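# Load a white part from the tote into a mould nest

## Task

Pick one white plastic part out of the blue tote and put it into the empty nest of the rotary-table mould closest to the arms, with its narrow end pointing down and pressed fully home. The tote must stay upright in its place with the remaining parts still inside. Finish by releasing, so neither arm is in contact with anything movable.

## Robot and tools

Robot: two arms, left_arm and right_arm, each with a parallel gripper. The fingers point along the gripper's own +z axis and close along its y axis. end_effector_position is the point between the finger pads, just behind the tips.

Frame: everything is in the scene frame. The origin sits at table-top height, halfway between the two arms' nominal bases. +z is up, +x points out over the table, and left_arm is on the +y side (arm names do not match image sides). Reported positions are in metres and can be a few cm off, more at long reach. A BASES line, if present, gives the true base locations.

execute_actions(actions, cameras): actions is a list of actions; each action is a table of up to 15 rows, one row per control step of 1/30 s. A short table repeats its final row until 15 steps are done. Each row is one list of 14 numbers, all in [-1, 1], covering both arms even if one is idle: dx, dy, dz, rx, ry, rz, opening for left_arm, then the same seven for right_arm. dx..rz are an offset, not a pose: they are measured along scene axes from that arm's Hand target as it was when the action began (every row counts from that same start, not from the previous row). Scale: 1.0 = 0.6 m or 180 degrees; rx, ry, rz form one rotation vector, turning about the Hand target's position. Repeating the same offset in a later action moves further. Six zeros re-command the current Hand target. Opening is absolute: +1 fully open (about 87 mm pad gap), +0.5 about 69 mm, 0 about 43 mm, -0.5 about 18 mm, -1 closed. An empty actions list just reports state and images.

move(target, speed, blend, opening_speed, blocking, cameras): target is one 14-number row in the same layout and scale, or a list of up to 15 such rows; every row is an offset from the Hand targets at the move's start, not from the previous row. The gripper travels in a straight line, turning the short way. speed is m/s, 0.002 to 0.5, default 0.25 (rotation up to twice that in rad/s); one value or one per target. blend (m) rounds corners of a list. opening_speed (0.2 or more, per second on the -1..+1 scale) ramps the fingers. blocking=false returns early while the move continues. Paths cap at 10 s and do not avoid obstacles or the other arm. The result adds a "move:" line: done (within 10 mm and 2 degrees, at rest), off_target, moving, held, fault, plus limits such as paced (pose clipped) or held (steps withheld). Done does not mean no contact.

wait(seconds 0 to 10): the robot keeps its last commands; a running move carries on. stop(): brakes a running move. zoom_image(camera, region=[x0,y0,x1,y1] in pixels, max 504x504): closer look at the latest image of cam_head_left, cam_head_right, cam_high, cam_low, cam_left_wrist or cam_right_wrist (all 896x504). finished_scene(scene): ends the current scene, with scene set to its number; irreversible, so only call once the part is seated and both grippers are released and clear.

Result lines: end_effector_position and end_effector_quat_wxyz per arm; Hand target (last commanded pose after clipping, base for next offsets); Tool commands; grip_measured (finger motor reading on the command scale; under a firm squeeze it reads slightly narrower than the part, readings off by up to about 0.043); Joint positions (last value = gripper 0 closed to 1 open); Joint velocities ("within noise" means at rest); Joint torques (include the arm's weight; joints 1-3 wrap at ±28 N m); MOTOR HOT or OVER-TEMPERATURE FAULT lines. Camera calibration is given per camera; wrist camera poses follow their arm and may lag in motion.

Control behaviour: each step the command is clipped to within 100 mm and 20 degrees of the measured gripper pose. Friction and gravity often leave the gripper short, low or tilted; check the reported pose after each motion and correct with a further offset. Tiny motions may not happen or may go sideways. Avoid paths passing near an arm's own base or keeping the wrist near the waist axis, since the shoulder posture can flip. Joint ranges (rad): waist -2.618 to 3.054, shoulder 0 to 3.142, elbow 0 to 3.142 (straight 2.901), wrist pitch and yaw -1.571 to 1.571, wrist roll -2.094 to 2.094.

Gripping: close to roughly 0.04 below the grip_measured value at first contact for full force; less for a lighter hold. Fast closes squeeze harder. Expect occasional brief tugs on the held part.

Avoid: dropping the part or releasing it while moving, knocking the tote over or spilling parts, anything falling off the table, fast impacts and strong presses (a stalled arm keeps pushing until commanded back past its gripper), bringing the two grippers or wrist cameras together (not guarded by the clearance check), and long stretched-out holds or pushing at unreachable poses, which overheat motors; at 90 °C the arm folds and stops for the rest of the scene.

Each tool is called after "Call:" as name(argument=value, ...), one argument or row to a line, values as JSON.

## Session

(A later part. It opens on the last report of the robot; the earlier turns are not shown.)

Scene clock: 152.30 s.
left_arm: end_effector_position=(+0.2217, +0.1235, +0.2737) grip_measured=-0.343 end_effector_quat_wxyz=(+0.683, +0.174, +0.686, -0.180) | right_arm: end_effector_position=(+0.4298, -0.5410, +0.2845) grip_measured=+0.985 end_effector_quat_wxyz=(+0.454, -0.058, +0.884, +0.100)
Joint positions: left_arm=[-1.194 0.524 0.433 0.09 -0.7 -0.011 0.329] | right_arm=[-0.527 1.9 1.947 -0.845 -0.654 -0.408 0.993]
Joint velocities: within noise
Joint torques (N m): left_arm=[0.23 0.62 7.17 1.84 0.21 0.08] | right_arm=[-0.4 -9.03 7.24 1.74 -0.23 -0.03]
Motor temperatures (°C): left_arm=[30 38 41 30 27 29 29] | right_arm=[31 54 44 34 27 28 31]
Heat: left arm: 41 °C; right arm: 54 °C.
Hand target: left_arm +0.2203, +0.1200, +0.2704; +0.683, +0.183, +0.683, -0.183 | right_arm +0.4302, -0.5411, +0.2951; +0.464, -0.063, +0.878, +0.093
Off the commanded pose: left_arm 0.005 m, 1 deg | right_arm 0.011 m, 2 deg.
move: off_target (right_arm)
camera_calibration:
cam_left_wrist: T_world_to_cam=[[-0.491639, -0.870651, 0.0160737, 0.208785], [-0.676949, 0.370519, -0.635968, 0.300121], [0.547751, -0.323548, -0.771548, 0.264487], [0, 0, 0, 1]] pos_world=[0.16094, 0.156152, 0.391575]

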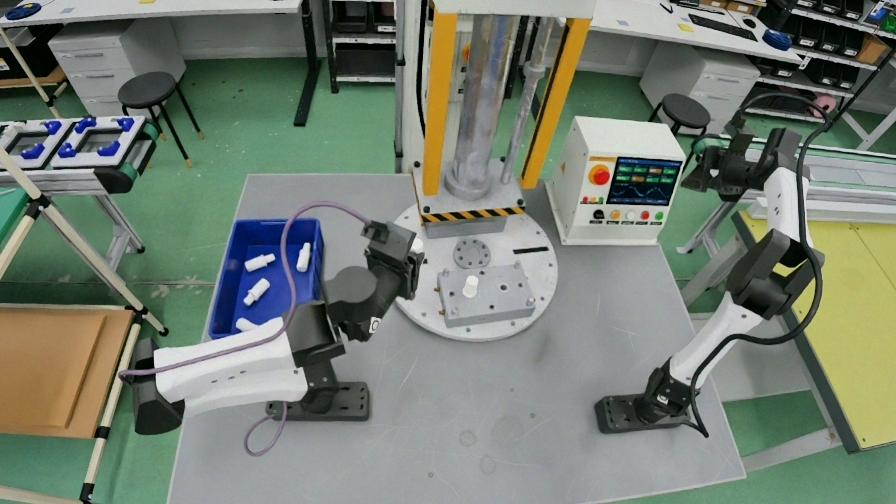

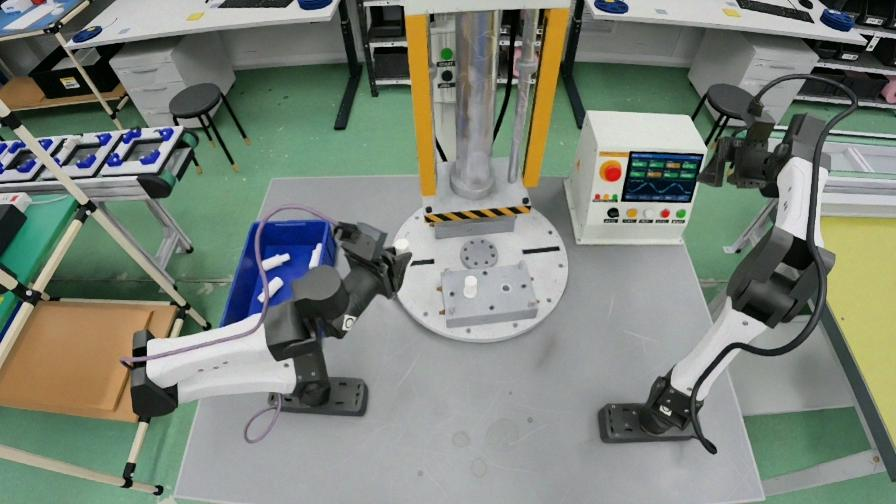

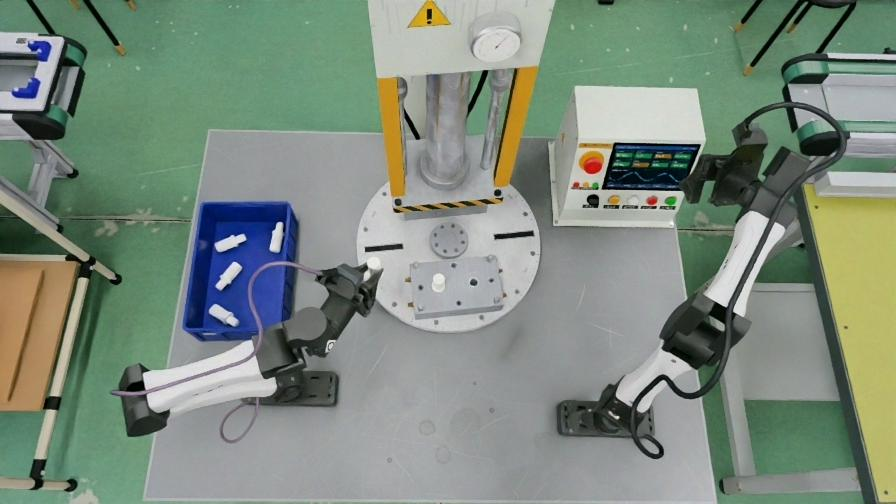

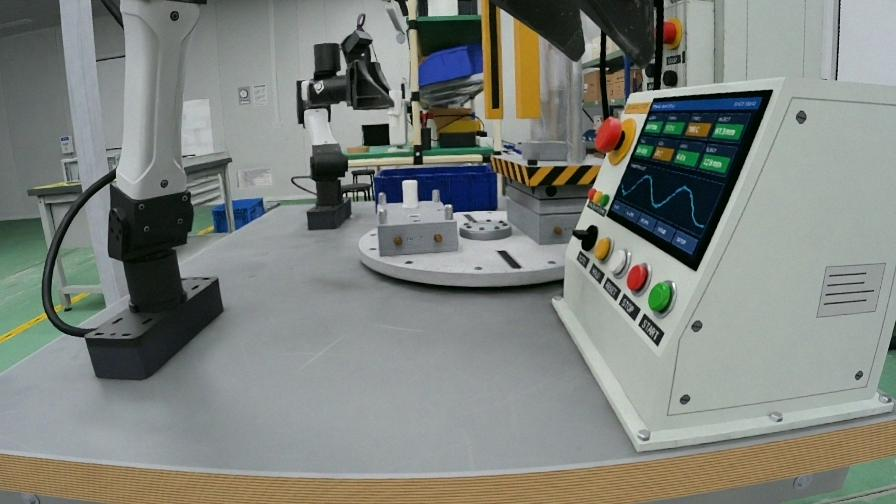

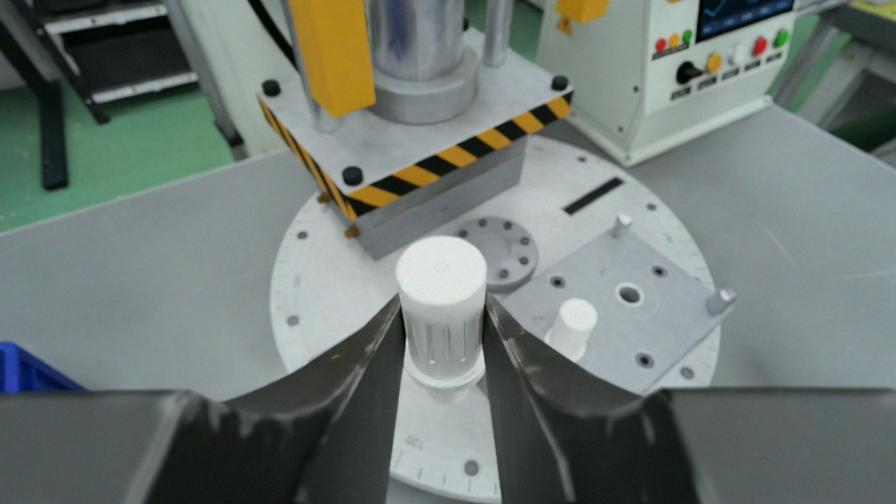

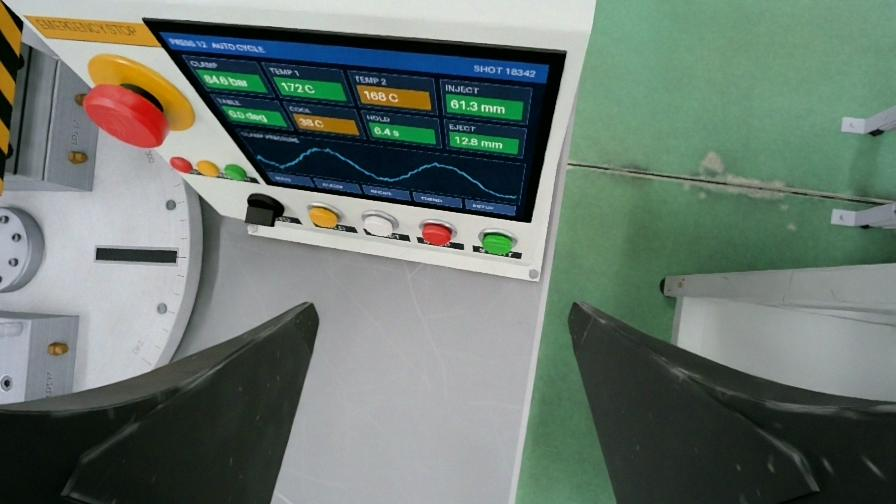

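Call:
move(
  target=[0.068,-0.351,-0.055,0,0,0,-0.5,0,0,0,0,0,0,1],
  speed=0.15,
)

Scene clock: 165.07 s.
left_arm: end_effector_position=(+0.2606, -0.0843, +0.2307) grip_measured=-0.343 end_effector_quat_wxyz=(+0.677, +0.190, +0.688, -0.180) | right_arm: end_effector_position=(+0.4298, -0.5410, +0.2845) grip_measured=+0.985 end_effector_quat_wxyz=(+0.454, -0.058, +0.884, +0.100)
Joint positions: left_arm=[-1.302 1.626 0.835 0.764 -0.785 -0.009 0.328] | right_arm=[-0.527 1.9 1.947 -0.845 -0.654 -0.408 0.993]
Joint velocities: within noise
Joint torques (N m): left_arm=[0.2 -5.15 10.18 1.81 -0.06 0.1] | right_arm=[-0.35 -8.98 7.39 1.78 -0.22 -0.01]
Motor temperatures (°C): left_arm=[30 37 41 31 27 29 29] | right_arm=[31 55 45 34 27 28 31]
Heat: left arm: 41 °C; right arm: 55 °C.
Hand target: left_arm +0.2611, -0.0907, +0.2376; +0.683, +0.183, +0.683, -0.183 | right_arm +0.4302, -0.5411, +0.2951; +0.464, -0.063, +0.878, +0.093
Off the commanded pose: left_arm 0.009 m, 1 deg | right_arm 0.011 m, 2 deg.
move: off_target (right_arm)
camera_calibration:
cam_left_wrist: T_world_to_cam=[[-0.511083, -0.859526, -0.00309606, 0.0581048], [-0.672076, 0.401863, -0.621949, 0.374298], [0.535825, -0.315786, -0.783052, 0.14924], [0, 0, 0, 1]] pos_world=[0.201287, -0.0533461, 0.349836]

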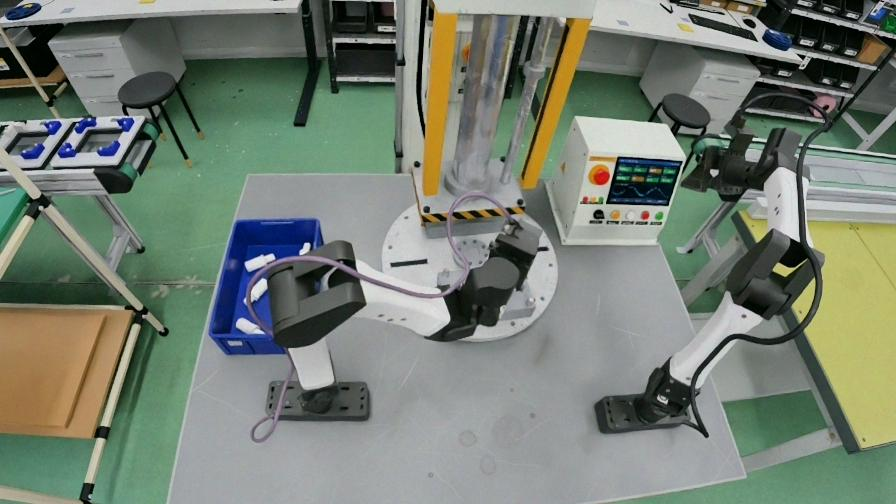

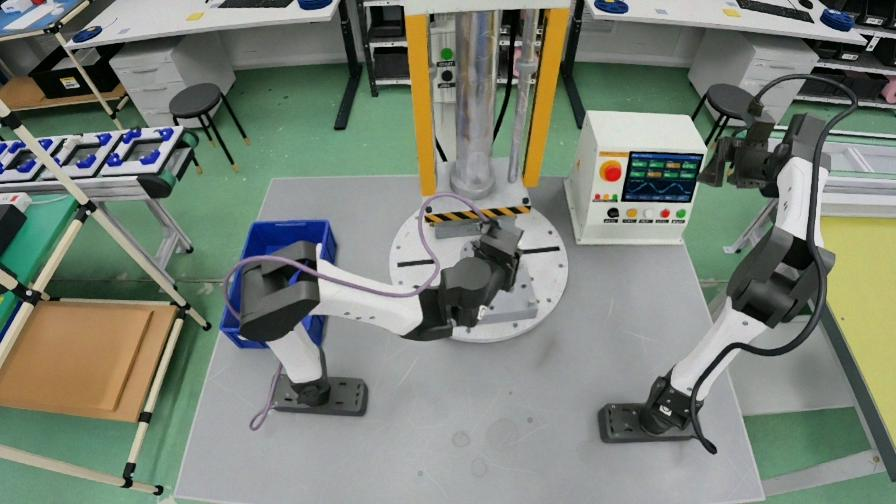

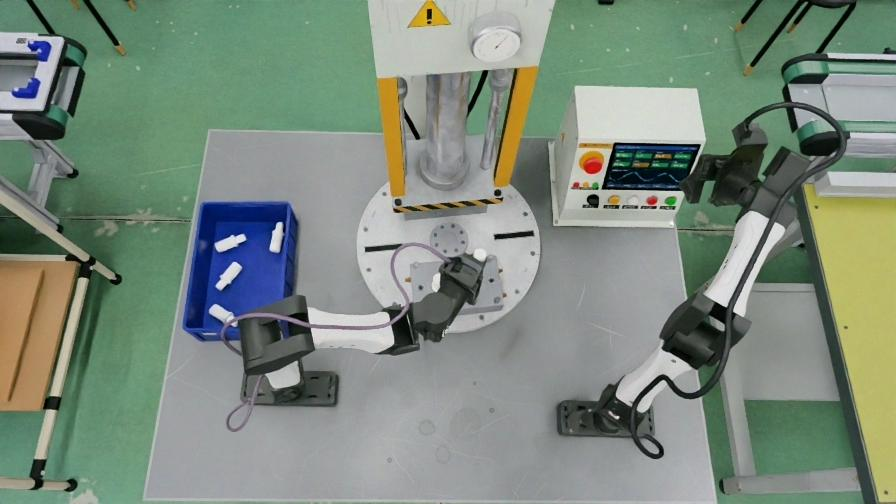

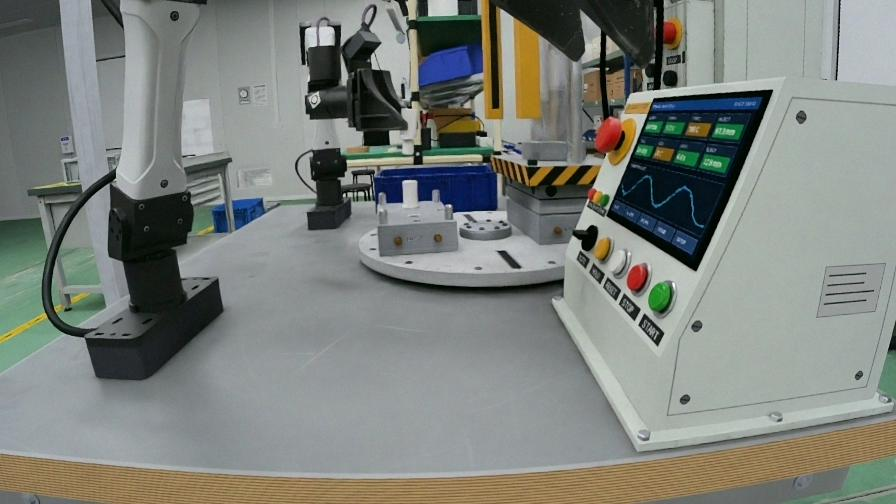

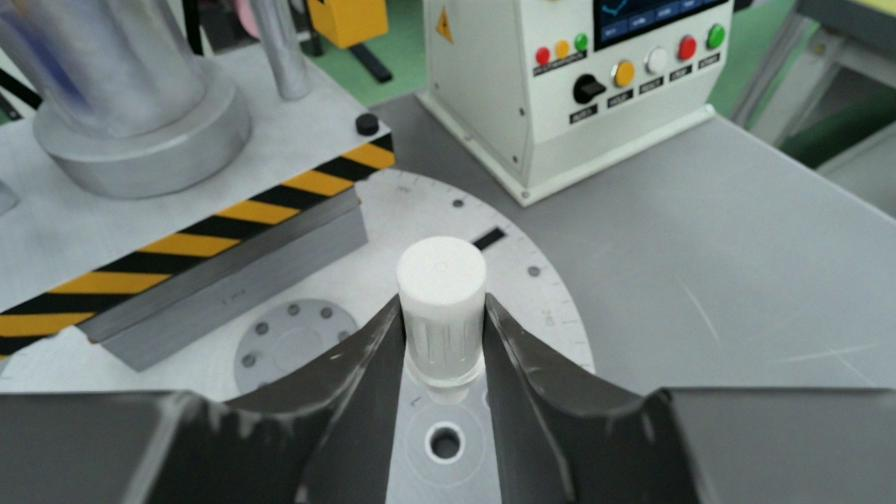

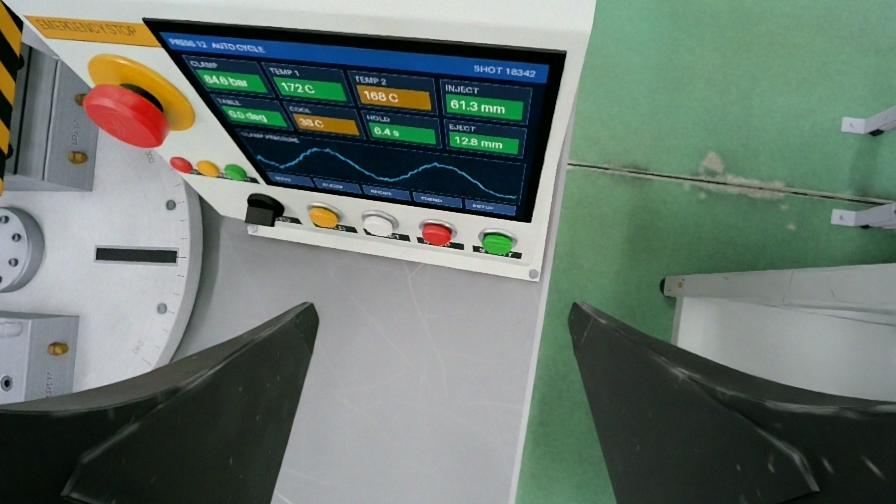

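Call:
zoom_image(
  camera="cam_left_wrist",
  region=[370, 220, 520, 500],
)

Call:
zoom_image(
  camera="cam_low",
  region=[340, 80, 500, 260],
)

Call:
zoom_image(
  camera="cam_high",
  region=[400, 220, 540, 340],
)

Call:
zoom_image(
  camera="cam_head_left",
  region=[430, 190, 580, 350],
)

Scaled by 1.800 from the camera's 896x504 image, which has a finer 1280x720 frame.

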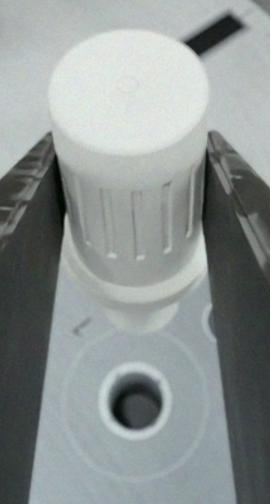

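Scaled by 2.800 from the camera's 896x504 image, which has a finer 1280x720 frame.

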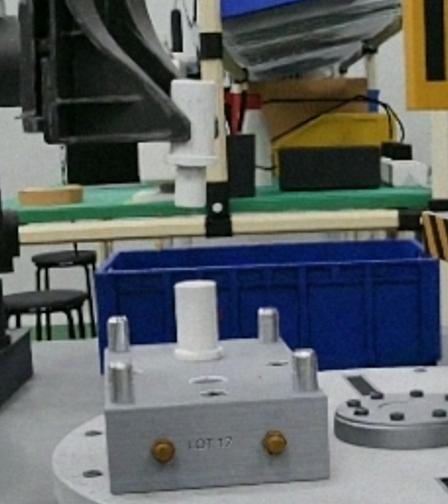

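Scaled by 3.600 from the camera's 896x504 image, which has a finer 1280x720 frame.

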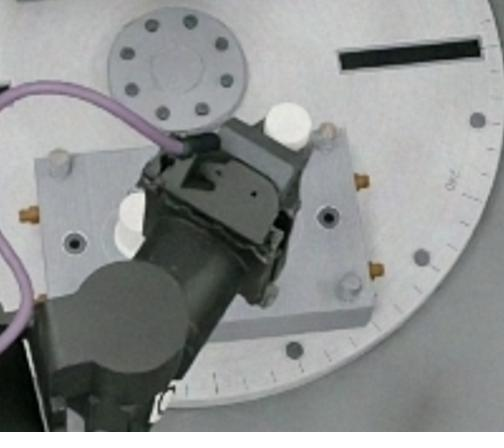

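Scaled by 3.150 from the camera's 896x504 image, which has a finer 1280x720 frame.

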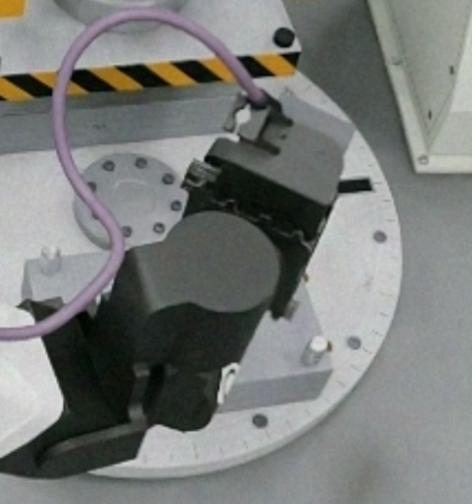

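Call:
move(
  target=[0,0,-0.1,-0.0083,-0.0144,0,-0.5,0,0,0,0,0,0,1],
  speed=0.1,
  cameras=["cam_left_wrist","cam_low","cam_high"],
)

Call:
zoom_image(
  camera="cam_left_wrist",
  region=[370, 220, 520, 500],
)

Call:
zoom_image(
  camera="cam_low",
  region=[370, 120, 470, 260],
)

Scene clock: 211.80 s.
left_arm: end_effector_position=(+0.2643, -0.0907, +0.1860) grip_measured=-0.343 end_effector_quat_wxyz=(+0.702, +0.172, +0.664, -0.194) | right_arm: end_effector_position=(+0.4298, -0.5410, +0.2845) grip_measured=+0.985 end_effector_quat_wxyz=(+0.454, -0.058, +0.884, +0.100)
Joint positions: left_arm=[-1.302 1.835 0.74 1.18 -0.789 0.043 0.328] | right_arm=[-0.527 1.9 1.947 -0.845 -0.654 -0.408 0.993]
Joint velocities: within noise
Joint torques (N m): left_arm=[-0.14 -5.64 5.57 1.77 0 0.09] | right_arm=[-0.32 -8.91 7.28 1.73 -0.23 0]
Motor temperatures (°C): left_arm=[29 38 44 33 27 29 29] | right_arm=[31 55 45 35 27 28 31]
Heat: left arm: 44 °C; right arm: 55 °C.
Hand target: left_arm +0.2611, -0.0906, +0.1775; +0.700, +0.178, +0.665, -0.187 | right_arm +0.4302, -0.5411, +0.2951; +0.464, -0.063, +0.878, +0.093
Off the commanded pose: left_arm 0.009 m, 1 deg | right_arm 0.011 m, 2 deg.
move: off_target (right_arm)
camera_calibration:
cam_left_wrist: T_world_to_cam=[[-0.50775, -0.861193, 0.0231868, 0.0484416], [-0.638021, 0.357813, -0.681835, 0.349681], [0.578895, -0.360995, -0.731138, 0.0850457], [0, 0, 0, 1]] pos_world=[0.198468, -0.0527018, 0.299482]
Images, in order (width x height): cam_high 896x504, cam_low 896x504, cam_left_wrist 896x504.

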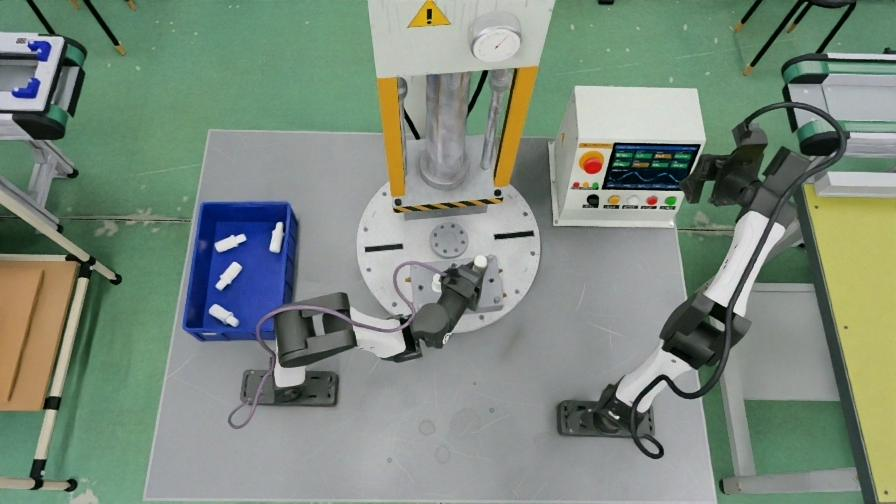

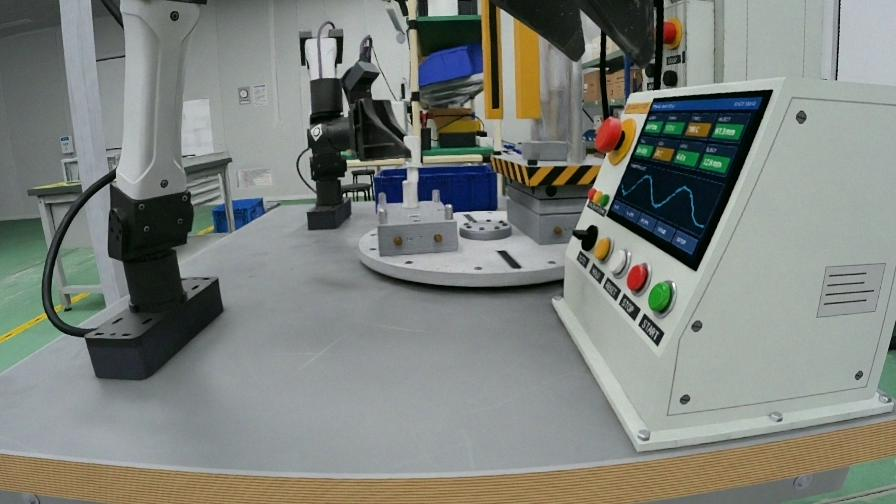

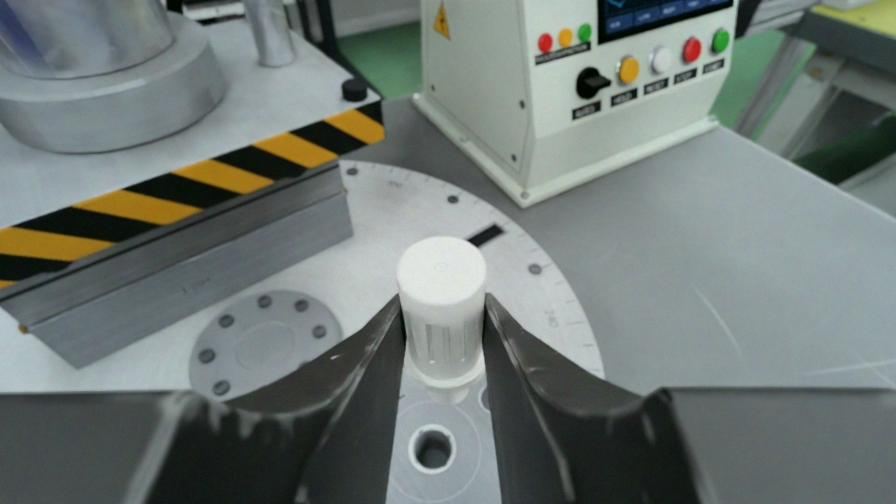

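Scaled by 1.800 from the camera's 896x504 image, which has a finer 1280x720 frame.

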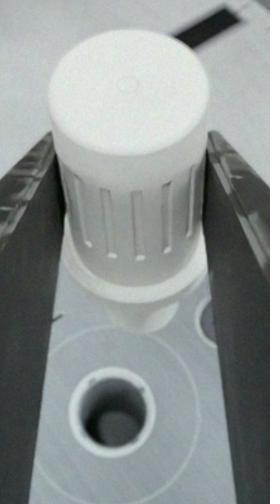

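Scaled by 3.600 from the camera's 896x504 image, which has a finer 1280x720 frame.

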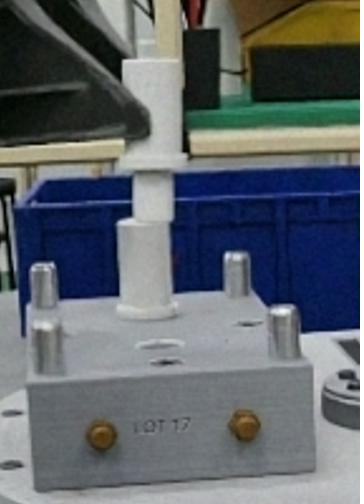

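Call:
move(
  target=[0.003,0.005,0,0.0144,-0.0083,0.001,-0.5,0,0,0,0,0,0,1],
  speed=0.05,
  cameras=["cam_left_wrist","cam_low"],
)

Call:
zoom_image(
  camera="cam_left_wrist",
  region=[370, 220, 520, 500],
)

Call:
zoom_image(
  camera="cam_low",
  region=[370, 120, 470, 260],
)

Scene clock: 247.17 s.
left_arm: end_effector_position=(+0.2654, -0.0889, +0.1863) grip_measured=-0.343 end_effector_quat_wxyz=(+0.707, +0.188, +0.659, -0.177) | right_arm: end_effector_position=(+0.4298, -0.5410, +0.2845) grip_measured=+0.985 end_effector_quat_wxyz=(+0.454, -0.058, +0.884, +0.100)
Joint positions: left_arm=[-1.302 1.835 0.74 1.181 -0.789 0.095 0.328] | right_arm=[-0.527 1.9 1.947 -0.845 -0.654 -0.408 0.993]
Joint velocities: within noise
Joint torques (N m): left_arm=[0.08 -5.82 5.23 1.79 0.04 0.1] | right_arm=[-0.38 -8.94 7.27 1.75 -0.24 0]
Motor temperatures (°C): left_arm=[29 37 43 36 27 29 30] | right_arm=[31 56 45 35 27 28 31]
Heat: left arm: 43 °C; right arm: 56 °C.
Hand target: left_arm +0.2629, -0.0877, +0.1775; +0.705, +0.195, +0.660, -0.169 | right_arm +0.4302, -0.5411, +0.2951; +0.464, -0.063, +0.878, +0.093
Off the commanded pose: left_arm 0.009 m, 1 deg | right_arm 0.011 m, 2 deg.
move: off_target (right_arm)
camera_calibration:
cam_left_wrist: T_world_to_cam=[[-0.504989, -0.862687, -0.0275155, 0.0591485], [-0.621259, 0.385425, -0.682264, 0.348024], [0.599186, -0.327441, -0.730588, 0.0828072], [0, 0, 0, 1]] pos_world=[0.196465, -0.0559961, 0.29957]
Images, in order (width x height): cam_low 896x504, cam_left_wrist 896x504.

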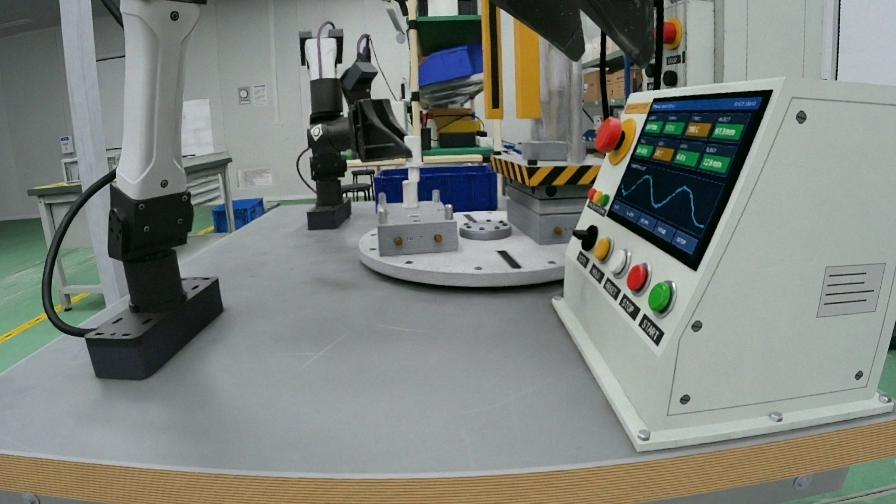

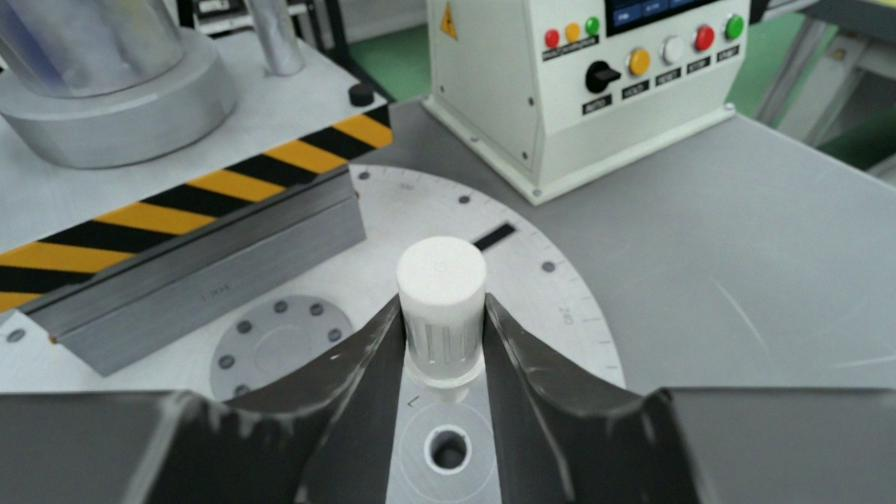

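Scaled by 1.800 from the camera's 896x504 image, which has a finer 1280x720 frame.

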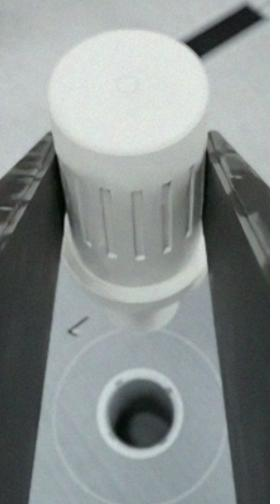

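Scaled by 3.600 from the camera's 896x504 image, which has a finer 1280x720 frame.

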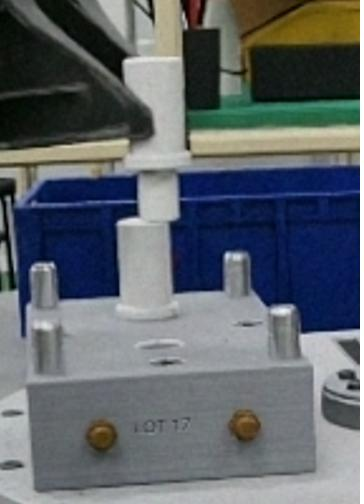

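Call:
move(
  target=[-0.004,0.0058,-0.06,0,0,0,-0.5,0,0,0,0,0,0,1],
  speed=0.06,
  cameras=["cam_left_wrist","cam_low"],
)

Call:
zoom_image(
  camera="cam_left_wrist",
  region=[370, 220, 520, 500],
)

Call:
zoom_image(
  camera="cam_low",
  region=[370, 120, 470, 260],
)

Scene clock: 264.63 s.
left_arm: end_effector_position=(+0.2628, -0.0860, +0.1496) grip_measured=-0.343 end_effector_quat_wxyz=(+0.706, +0.190, +0.659, -0.177) | right_arm: end_effector_position=(+0.4298, -0.5410, +0.2845) grip_measured=+0.985 end_effector_quat_wxyz=(+0.454, -0.058, +0.884, +0.100)
Joint positions: left_arm=[-1.306 1.961 0.693 1.354 -0.791 0.096 0.328] | right_arm=[-0.527 1.9 1.947 -0.845 -0.654 -0.408 0.993]
Joint velocities: within noise
Joint torques (N m): left_arm=[0.08 -5.94 4.62 1.79 0 0.09] | right_arm=[-0.32 -8.94 7.24 1.75 -0.24 0.02]
Motor temperatures (°C): left_arm=[29 38 42 36 27 29 30] | right_arm=[31 56 46 35 27 28 31]
Heat: left arm: 42 °C; right arm: 56 °C.
Hand target: left_arm +0.2605, -0.0841, +0.1415; +0.705, +0.195, +0.660, -0.169 | right_arm +0.4302, -0.5411, +0.2951; +0.464, -0.063, +0.878, +0.093
Off the commanded pose: left_arm 0.009 m, 1 deg | right_arm 0.011 m, 2 deg.
move: off_target (right_arm)
camera_calibration:
cam_left_wrist: T_world_to_cam=[[-0.507233, -0.861309, -0.0293505, 0.0603396], [-0.620164, 0.388446, -0.681547, 0.320086], [0.598424, -0.327501, -0.731186, 0.0588185], [0, 0, 0, 1]] pos_world=[0.193914, -0.053102, 0.262932]
Images, in order (width x height): cam_low 896x504, cam_left_wrist 896x504.

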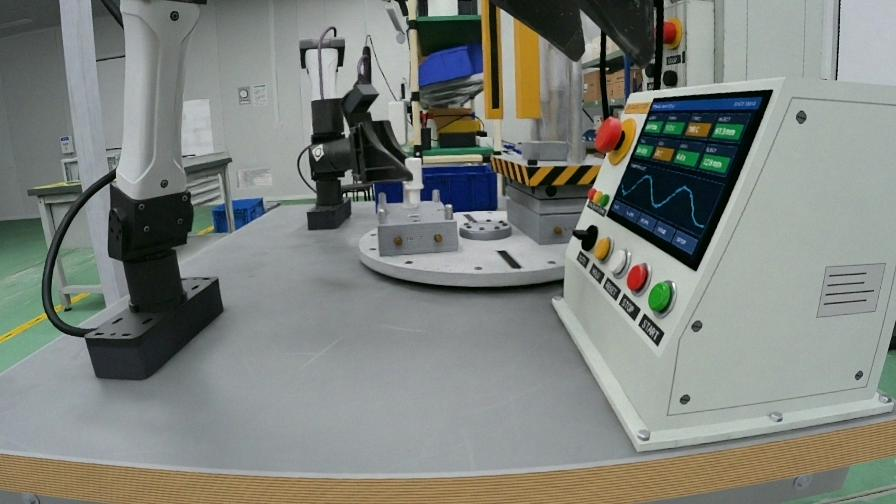

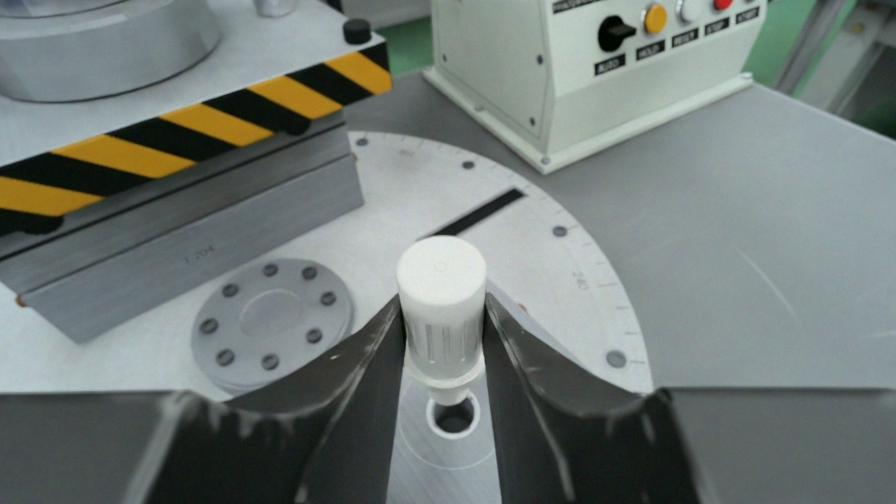

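Scaled by 1.800 from the camera's 896x504 image, which has a finer 1280x720 frame.

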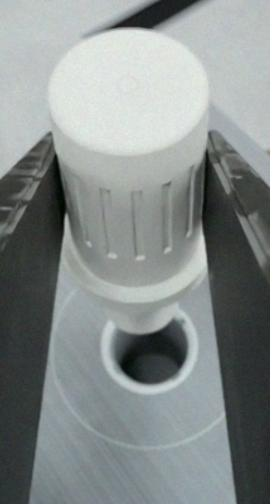

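Scaled by 3.600 from the camera's 896x504 image, which has a finer 1280x720 frame.

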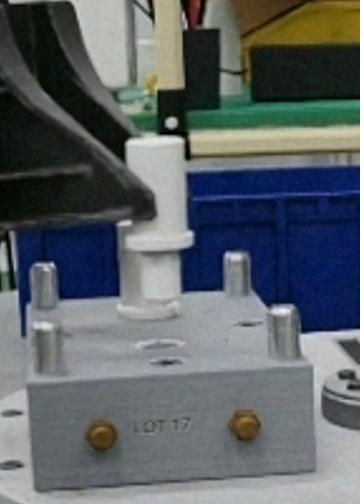

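Call:
move(
  target=[-0.0037,-0.0006,-0.023,0,0,0,-0.5,0,0,0,0,0,0,1],
  speed=0.04,
  cameras=["cam_left_wrist","cam_low"],
)

Call:
zoom_image(
  camera="cam_left_wrist",
  region=[370, 220, 520, 500],
)

Call:
zoom_image(
  camera="cam_low",
  region=[370, 120, 470, 260],
)

Scene clock: 275.83 s.
left_arm: end_effector_position=(+0.2610, -0.0878, +0.1375) grip_measured=-0.343 end_effector_quat_wxyz=(+0.707, +0.188, +0.658, -0.178) | right_arm: end_effector_position=(+0.4298, -0.5410, +0.2845) grip_measured=+0.985 end_effector_quat_wxyz=(+0.454, -0.058, +0.884, +0.100)
Joint positions: left_arm=[-1.313 2.018 0.693 1.416 -0.798 0.097 0.328] | right_arm=[-0.527 1.9 1.947 -0.845 -0.654 -0.408 0.993]
Joint velocities: within noise
Joint torques (N m): left_arm=[0.1 -6.04 3.84 1.76 0.02 0.09] | right_arm=[-0.43 -8.99 7.38 1.74 -0.24 0]
Motor temperatures (°C): left_arm=[29 38 41 36 27 29 30] | right_arm=[31 57 46 35 27 28 31]
Heat: left arm: 41 °C; right arm: 57 °C.
Hand target: left_arm +0.2583, -0.0845, +0.1276; +0.705, +0.196, +0.660, -0.169 | right_arm +0.4302, -0.5411, +0.2951; +0.464, -0.063, +0.878, +0.093
Off the commanded pose: left_arm 0.011 m, 1 deg | right_arm 0.011 m, 2 deg.
move: off_target (left_arm, right_arm)
camera_calibration:
cam_left_wrist: T_world_to_cam=[[-0.507182, -0.861458, -0.0256219, 0.0569179], [-0.619351, 0.384993, -0.68424, 0.311279], [0.599308, -0.331166, -0.728806, 0.0495783], [0, 0, 0, 1]] pos_world=[0.191946, -0.0543893, 0.250581]
Images, in order (width x height): cam_low 896x504, cam_left_wrist 896x504.

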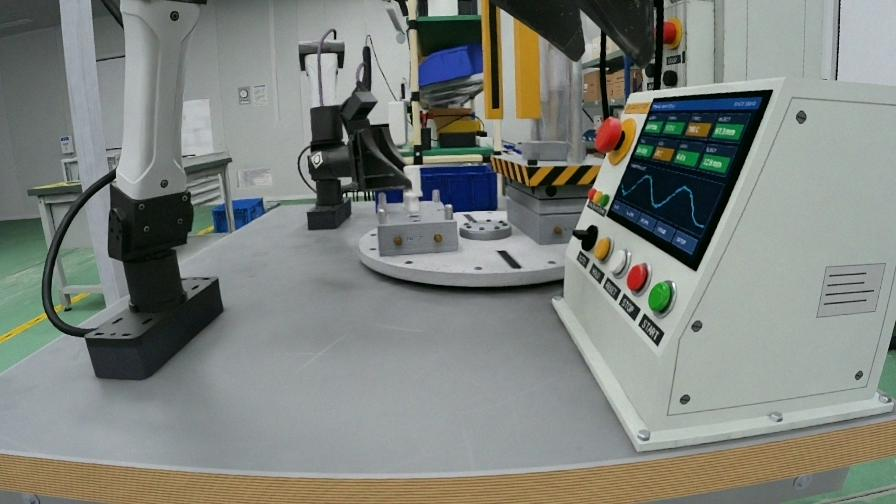

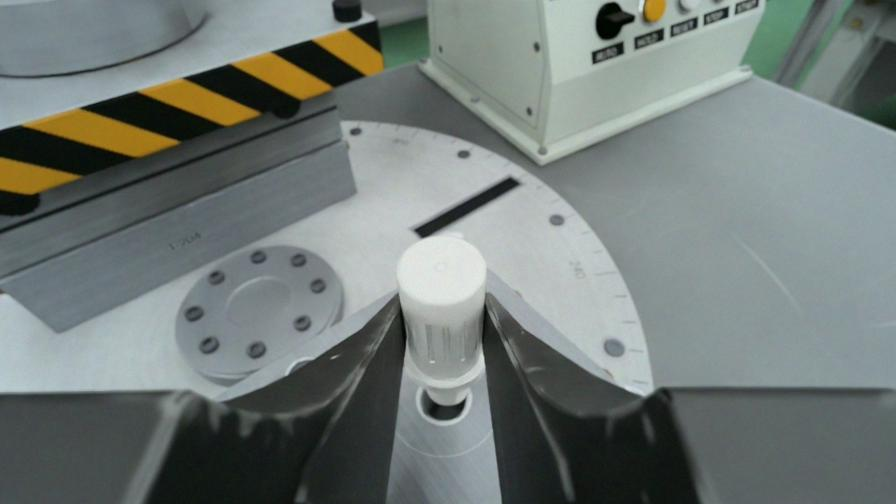

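Scaled by 1.800 from the camera's 896x504 image, which has a finer 1280x720 frame.

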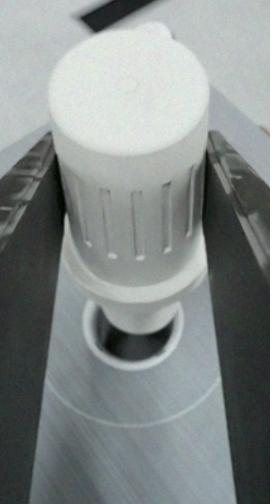

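Scaled by 3.600 from the camera's 896x504 image, which has a finer 1280x720 frame.

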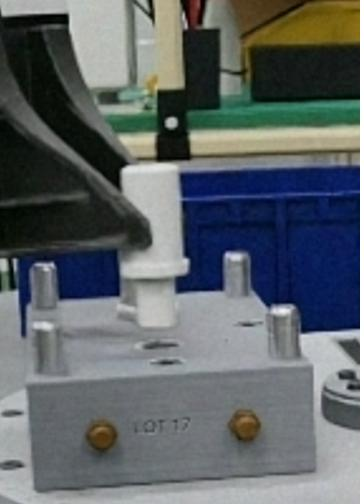

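Call:
move(
  target=[0.0013,0.004,-0.007,0,0,0,-0.5,0,0,0,0,0,0,1],
  speed=0.04,
  cameras=["cam_left_wrist","cam_low"],
)

Call:
zoom_image(
  camera="cam_left_wrist",
  region=[390, 340, 500, 440],
)

Call:
zoom_image(
  camera="cam_low",
  region=[370, 120, 470, 260],
)

Scene clock: 287.57 s.
left_arm: end_effector_position=(+0.2603, -0.0849, +0.1322) grip_measured=-0.343 end_effector_quat_wxyz=(+0.707, +0.189, +0.658, -0.177) | right_arm: end_effector_position=(+0.4298, -0.5410, +0.2845) grip_measured=+0.985 end_effector_quat_wxyz=(+0.454, -0.058, +0.884, +0.100)
Joint positions: left_arm=[-1.313 2.031 0.679 1.44 -0.798 0.097 0.328] | right_arm=[-0.527 1.9 1.947 -0.845 -0.654 -0.408 0.993]
Joint velocities: within noise
Joint torques (N m): left_arm=[0.42 -6 4.04 1.76 0.05 0.09] | right_arm=[-0.34 -8.98 7.34 1.75 -0.24 -0.01]
Motor temperatures (°C): left_arm=[29 39 41 36 27 29 30] | right_arm=[31 57 46 35 27 28 31]
Heat: left arm: 41 °C; right arm: 57 °C.
Hand target: left_arm +0.2591, -0.0821, +0.1235; +0.705, +0.195, +0.660, -0.169 | right_arm +0.4302, -0.5411, +0.2951; +0.464, -0.063, +0.878, +0.093
Off the commanded pose: left_arm 0.009 m, 1 deg | right_arm 0.011 m, 2 deg.
move: off_target (right_arm)
camera_calibration:
cam_left_wrist: T_world_to_cam=[[-0.506878, -0.861561, -0.0280448, 0.059216], [-0.62009, 0.387028, -0.682421, 0.306182], [0.598802, -0.328514, -0.730421, 0.0476601], [0, 0, 0, 1]] pos_world=[0.191336, -0.0518257, 0.245418]
Images, in order (width x height): cam_low 896x504, cam_left_wrist 896x504.

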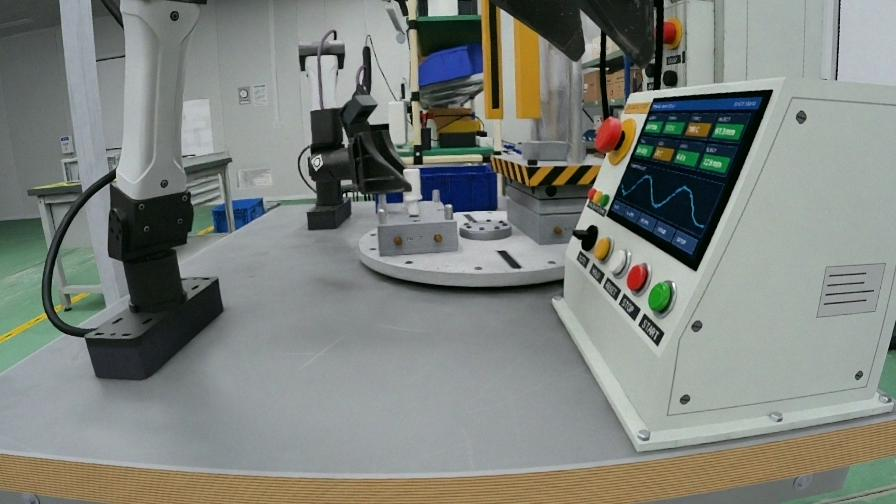

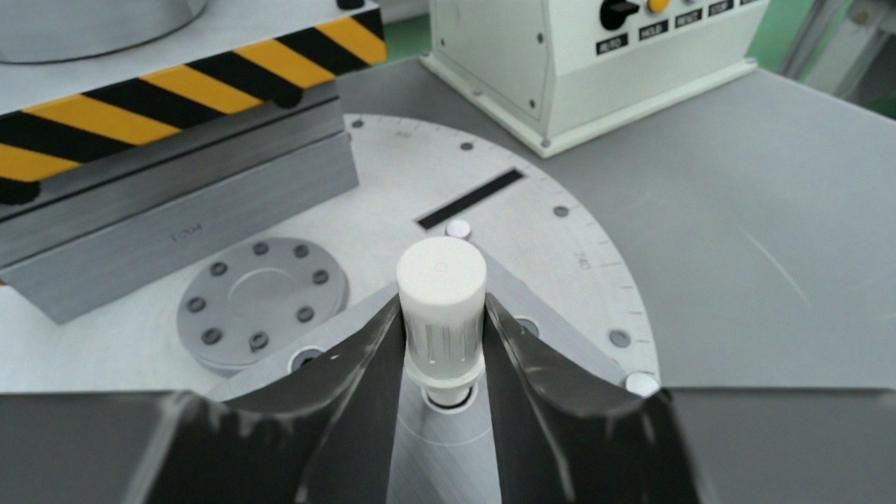

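Scaled by 4.582 from the camera's 896x504 image, which has a finer 1280x720 frame.

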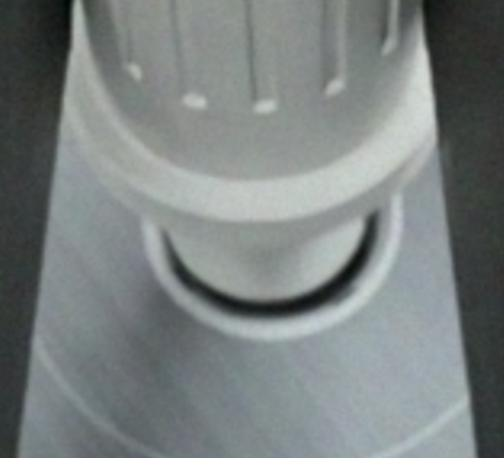

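Scaled by 3.600 from the camera's 896x504 image, which has a finer 1280x720 frame.

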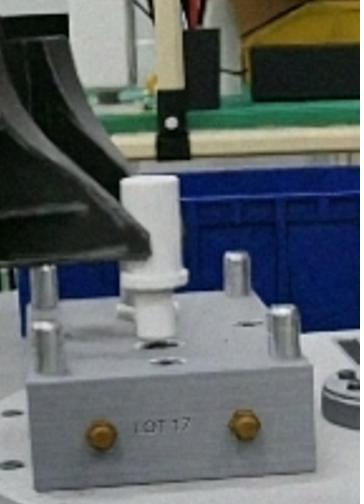

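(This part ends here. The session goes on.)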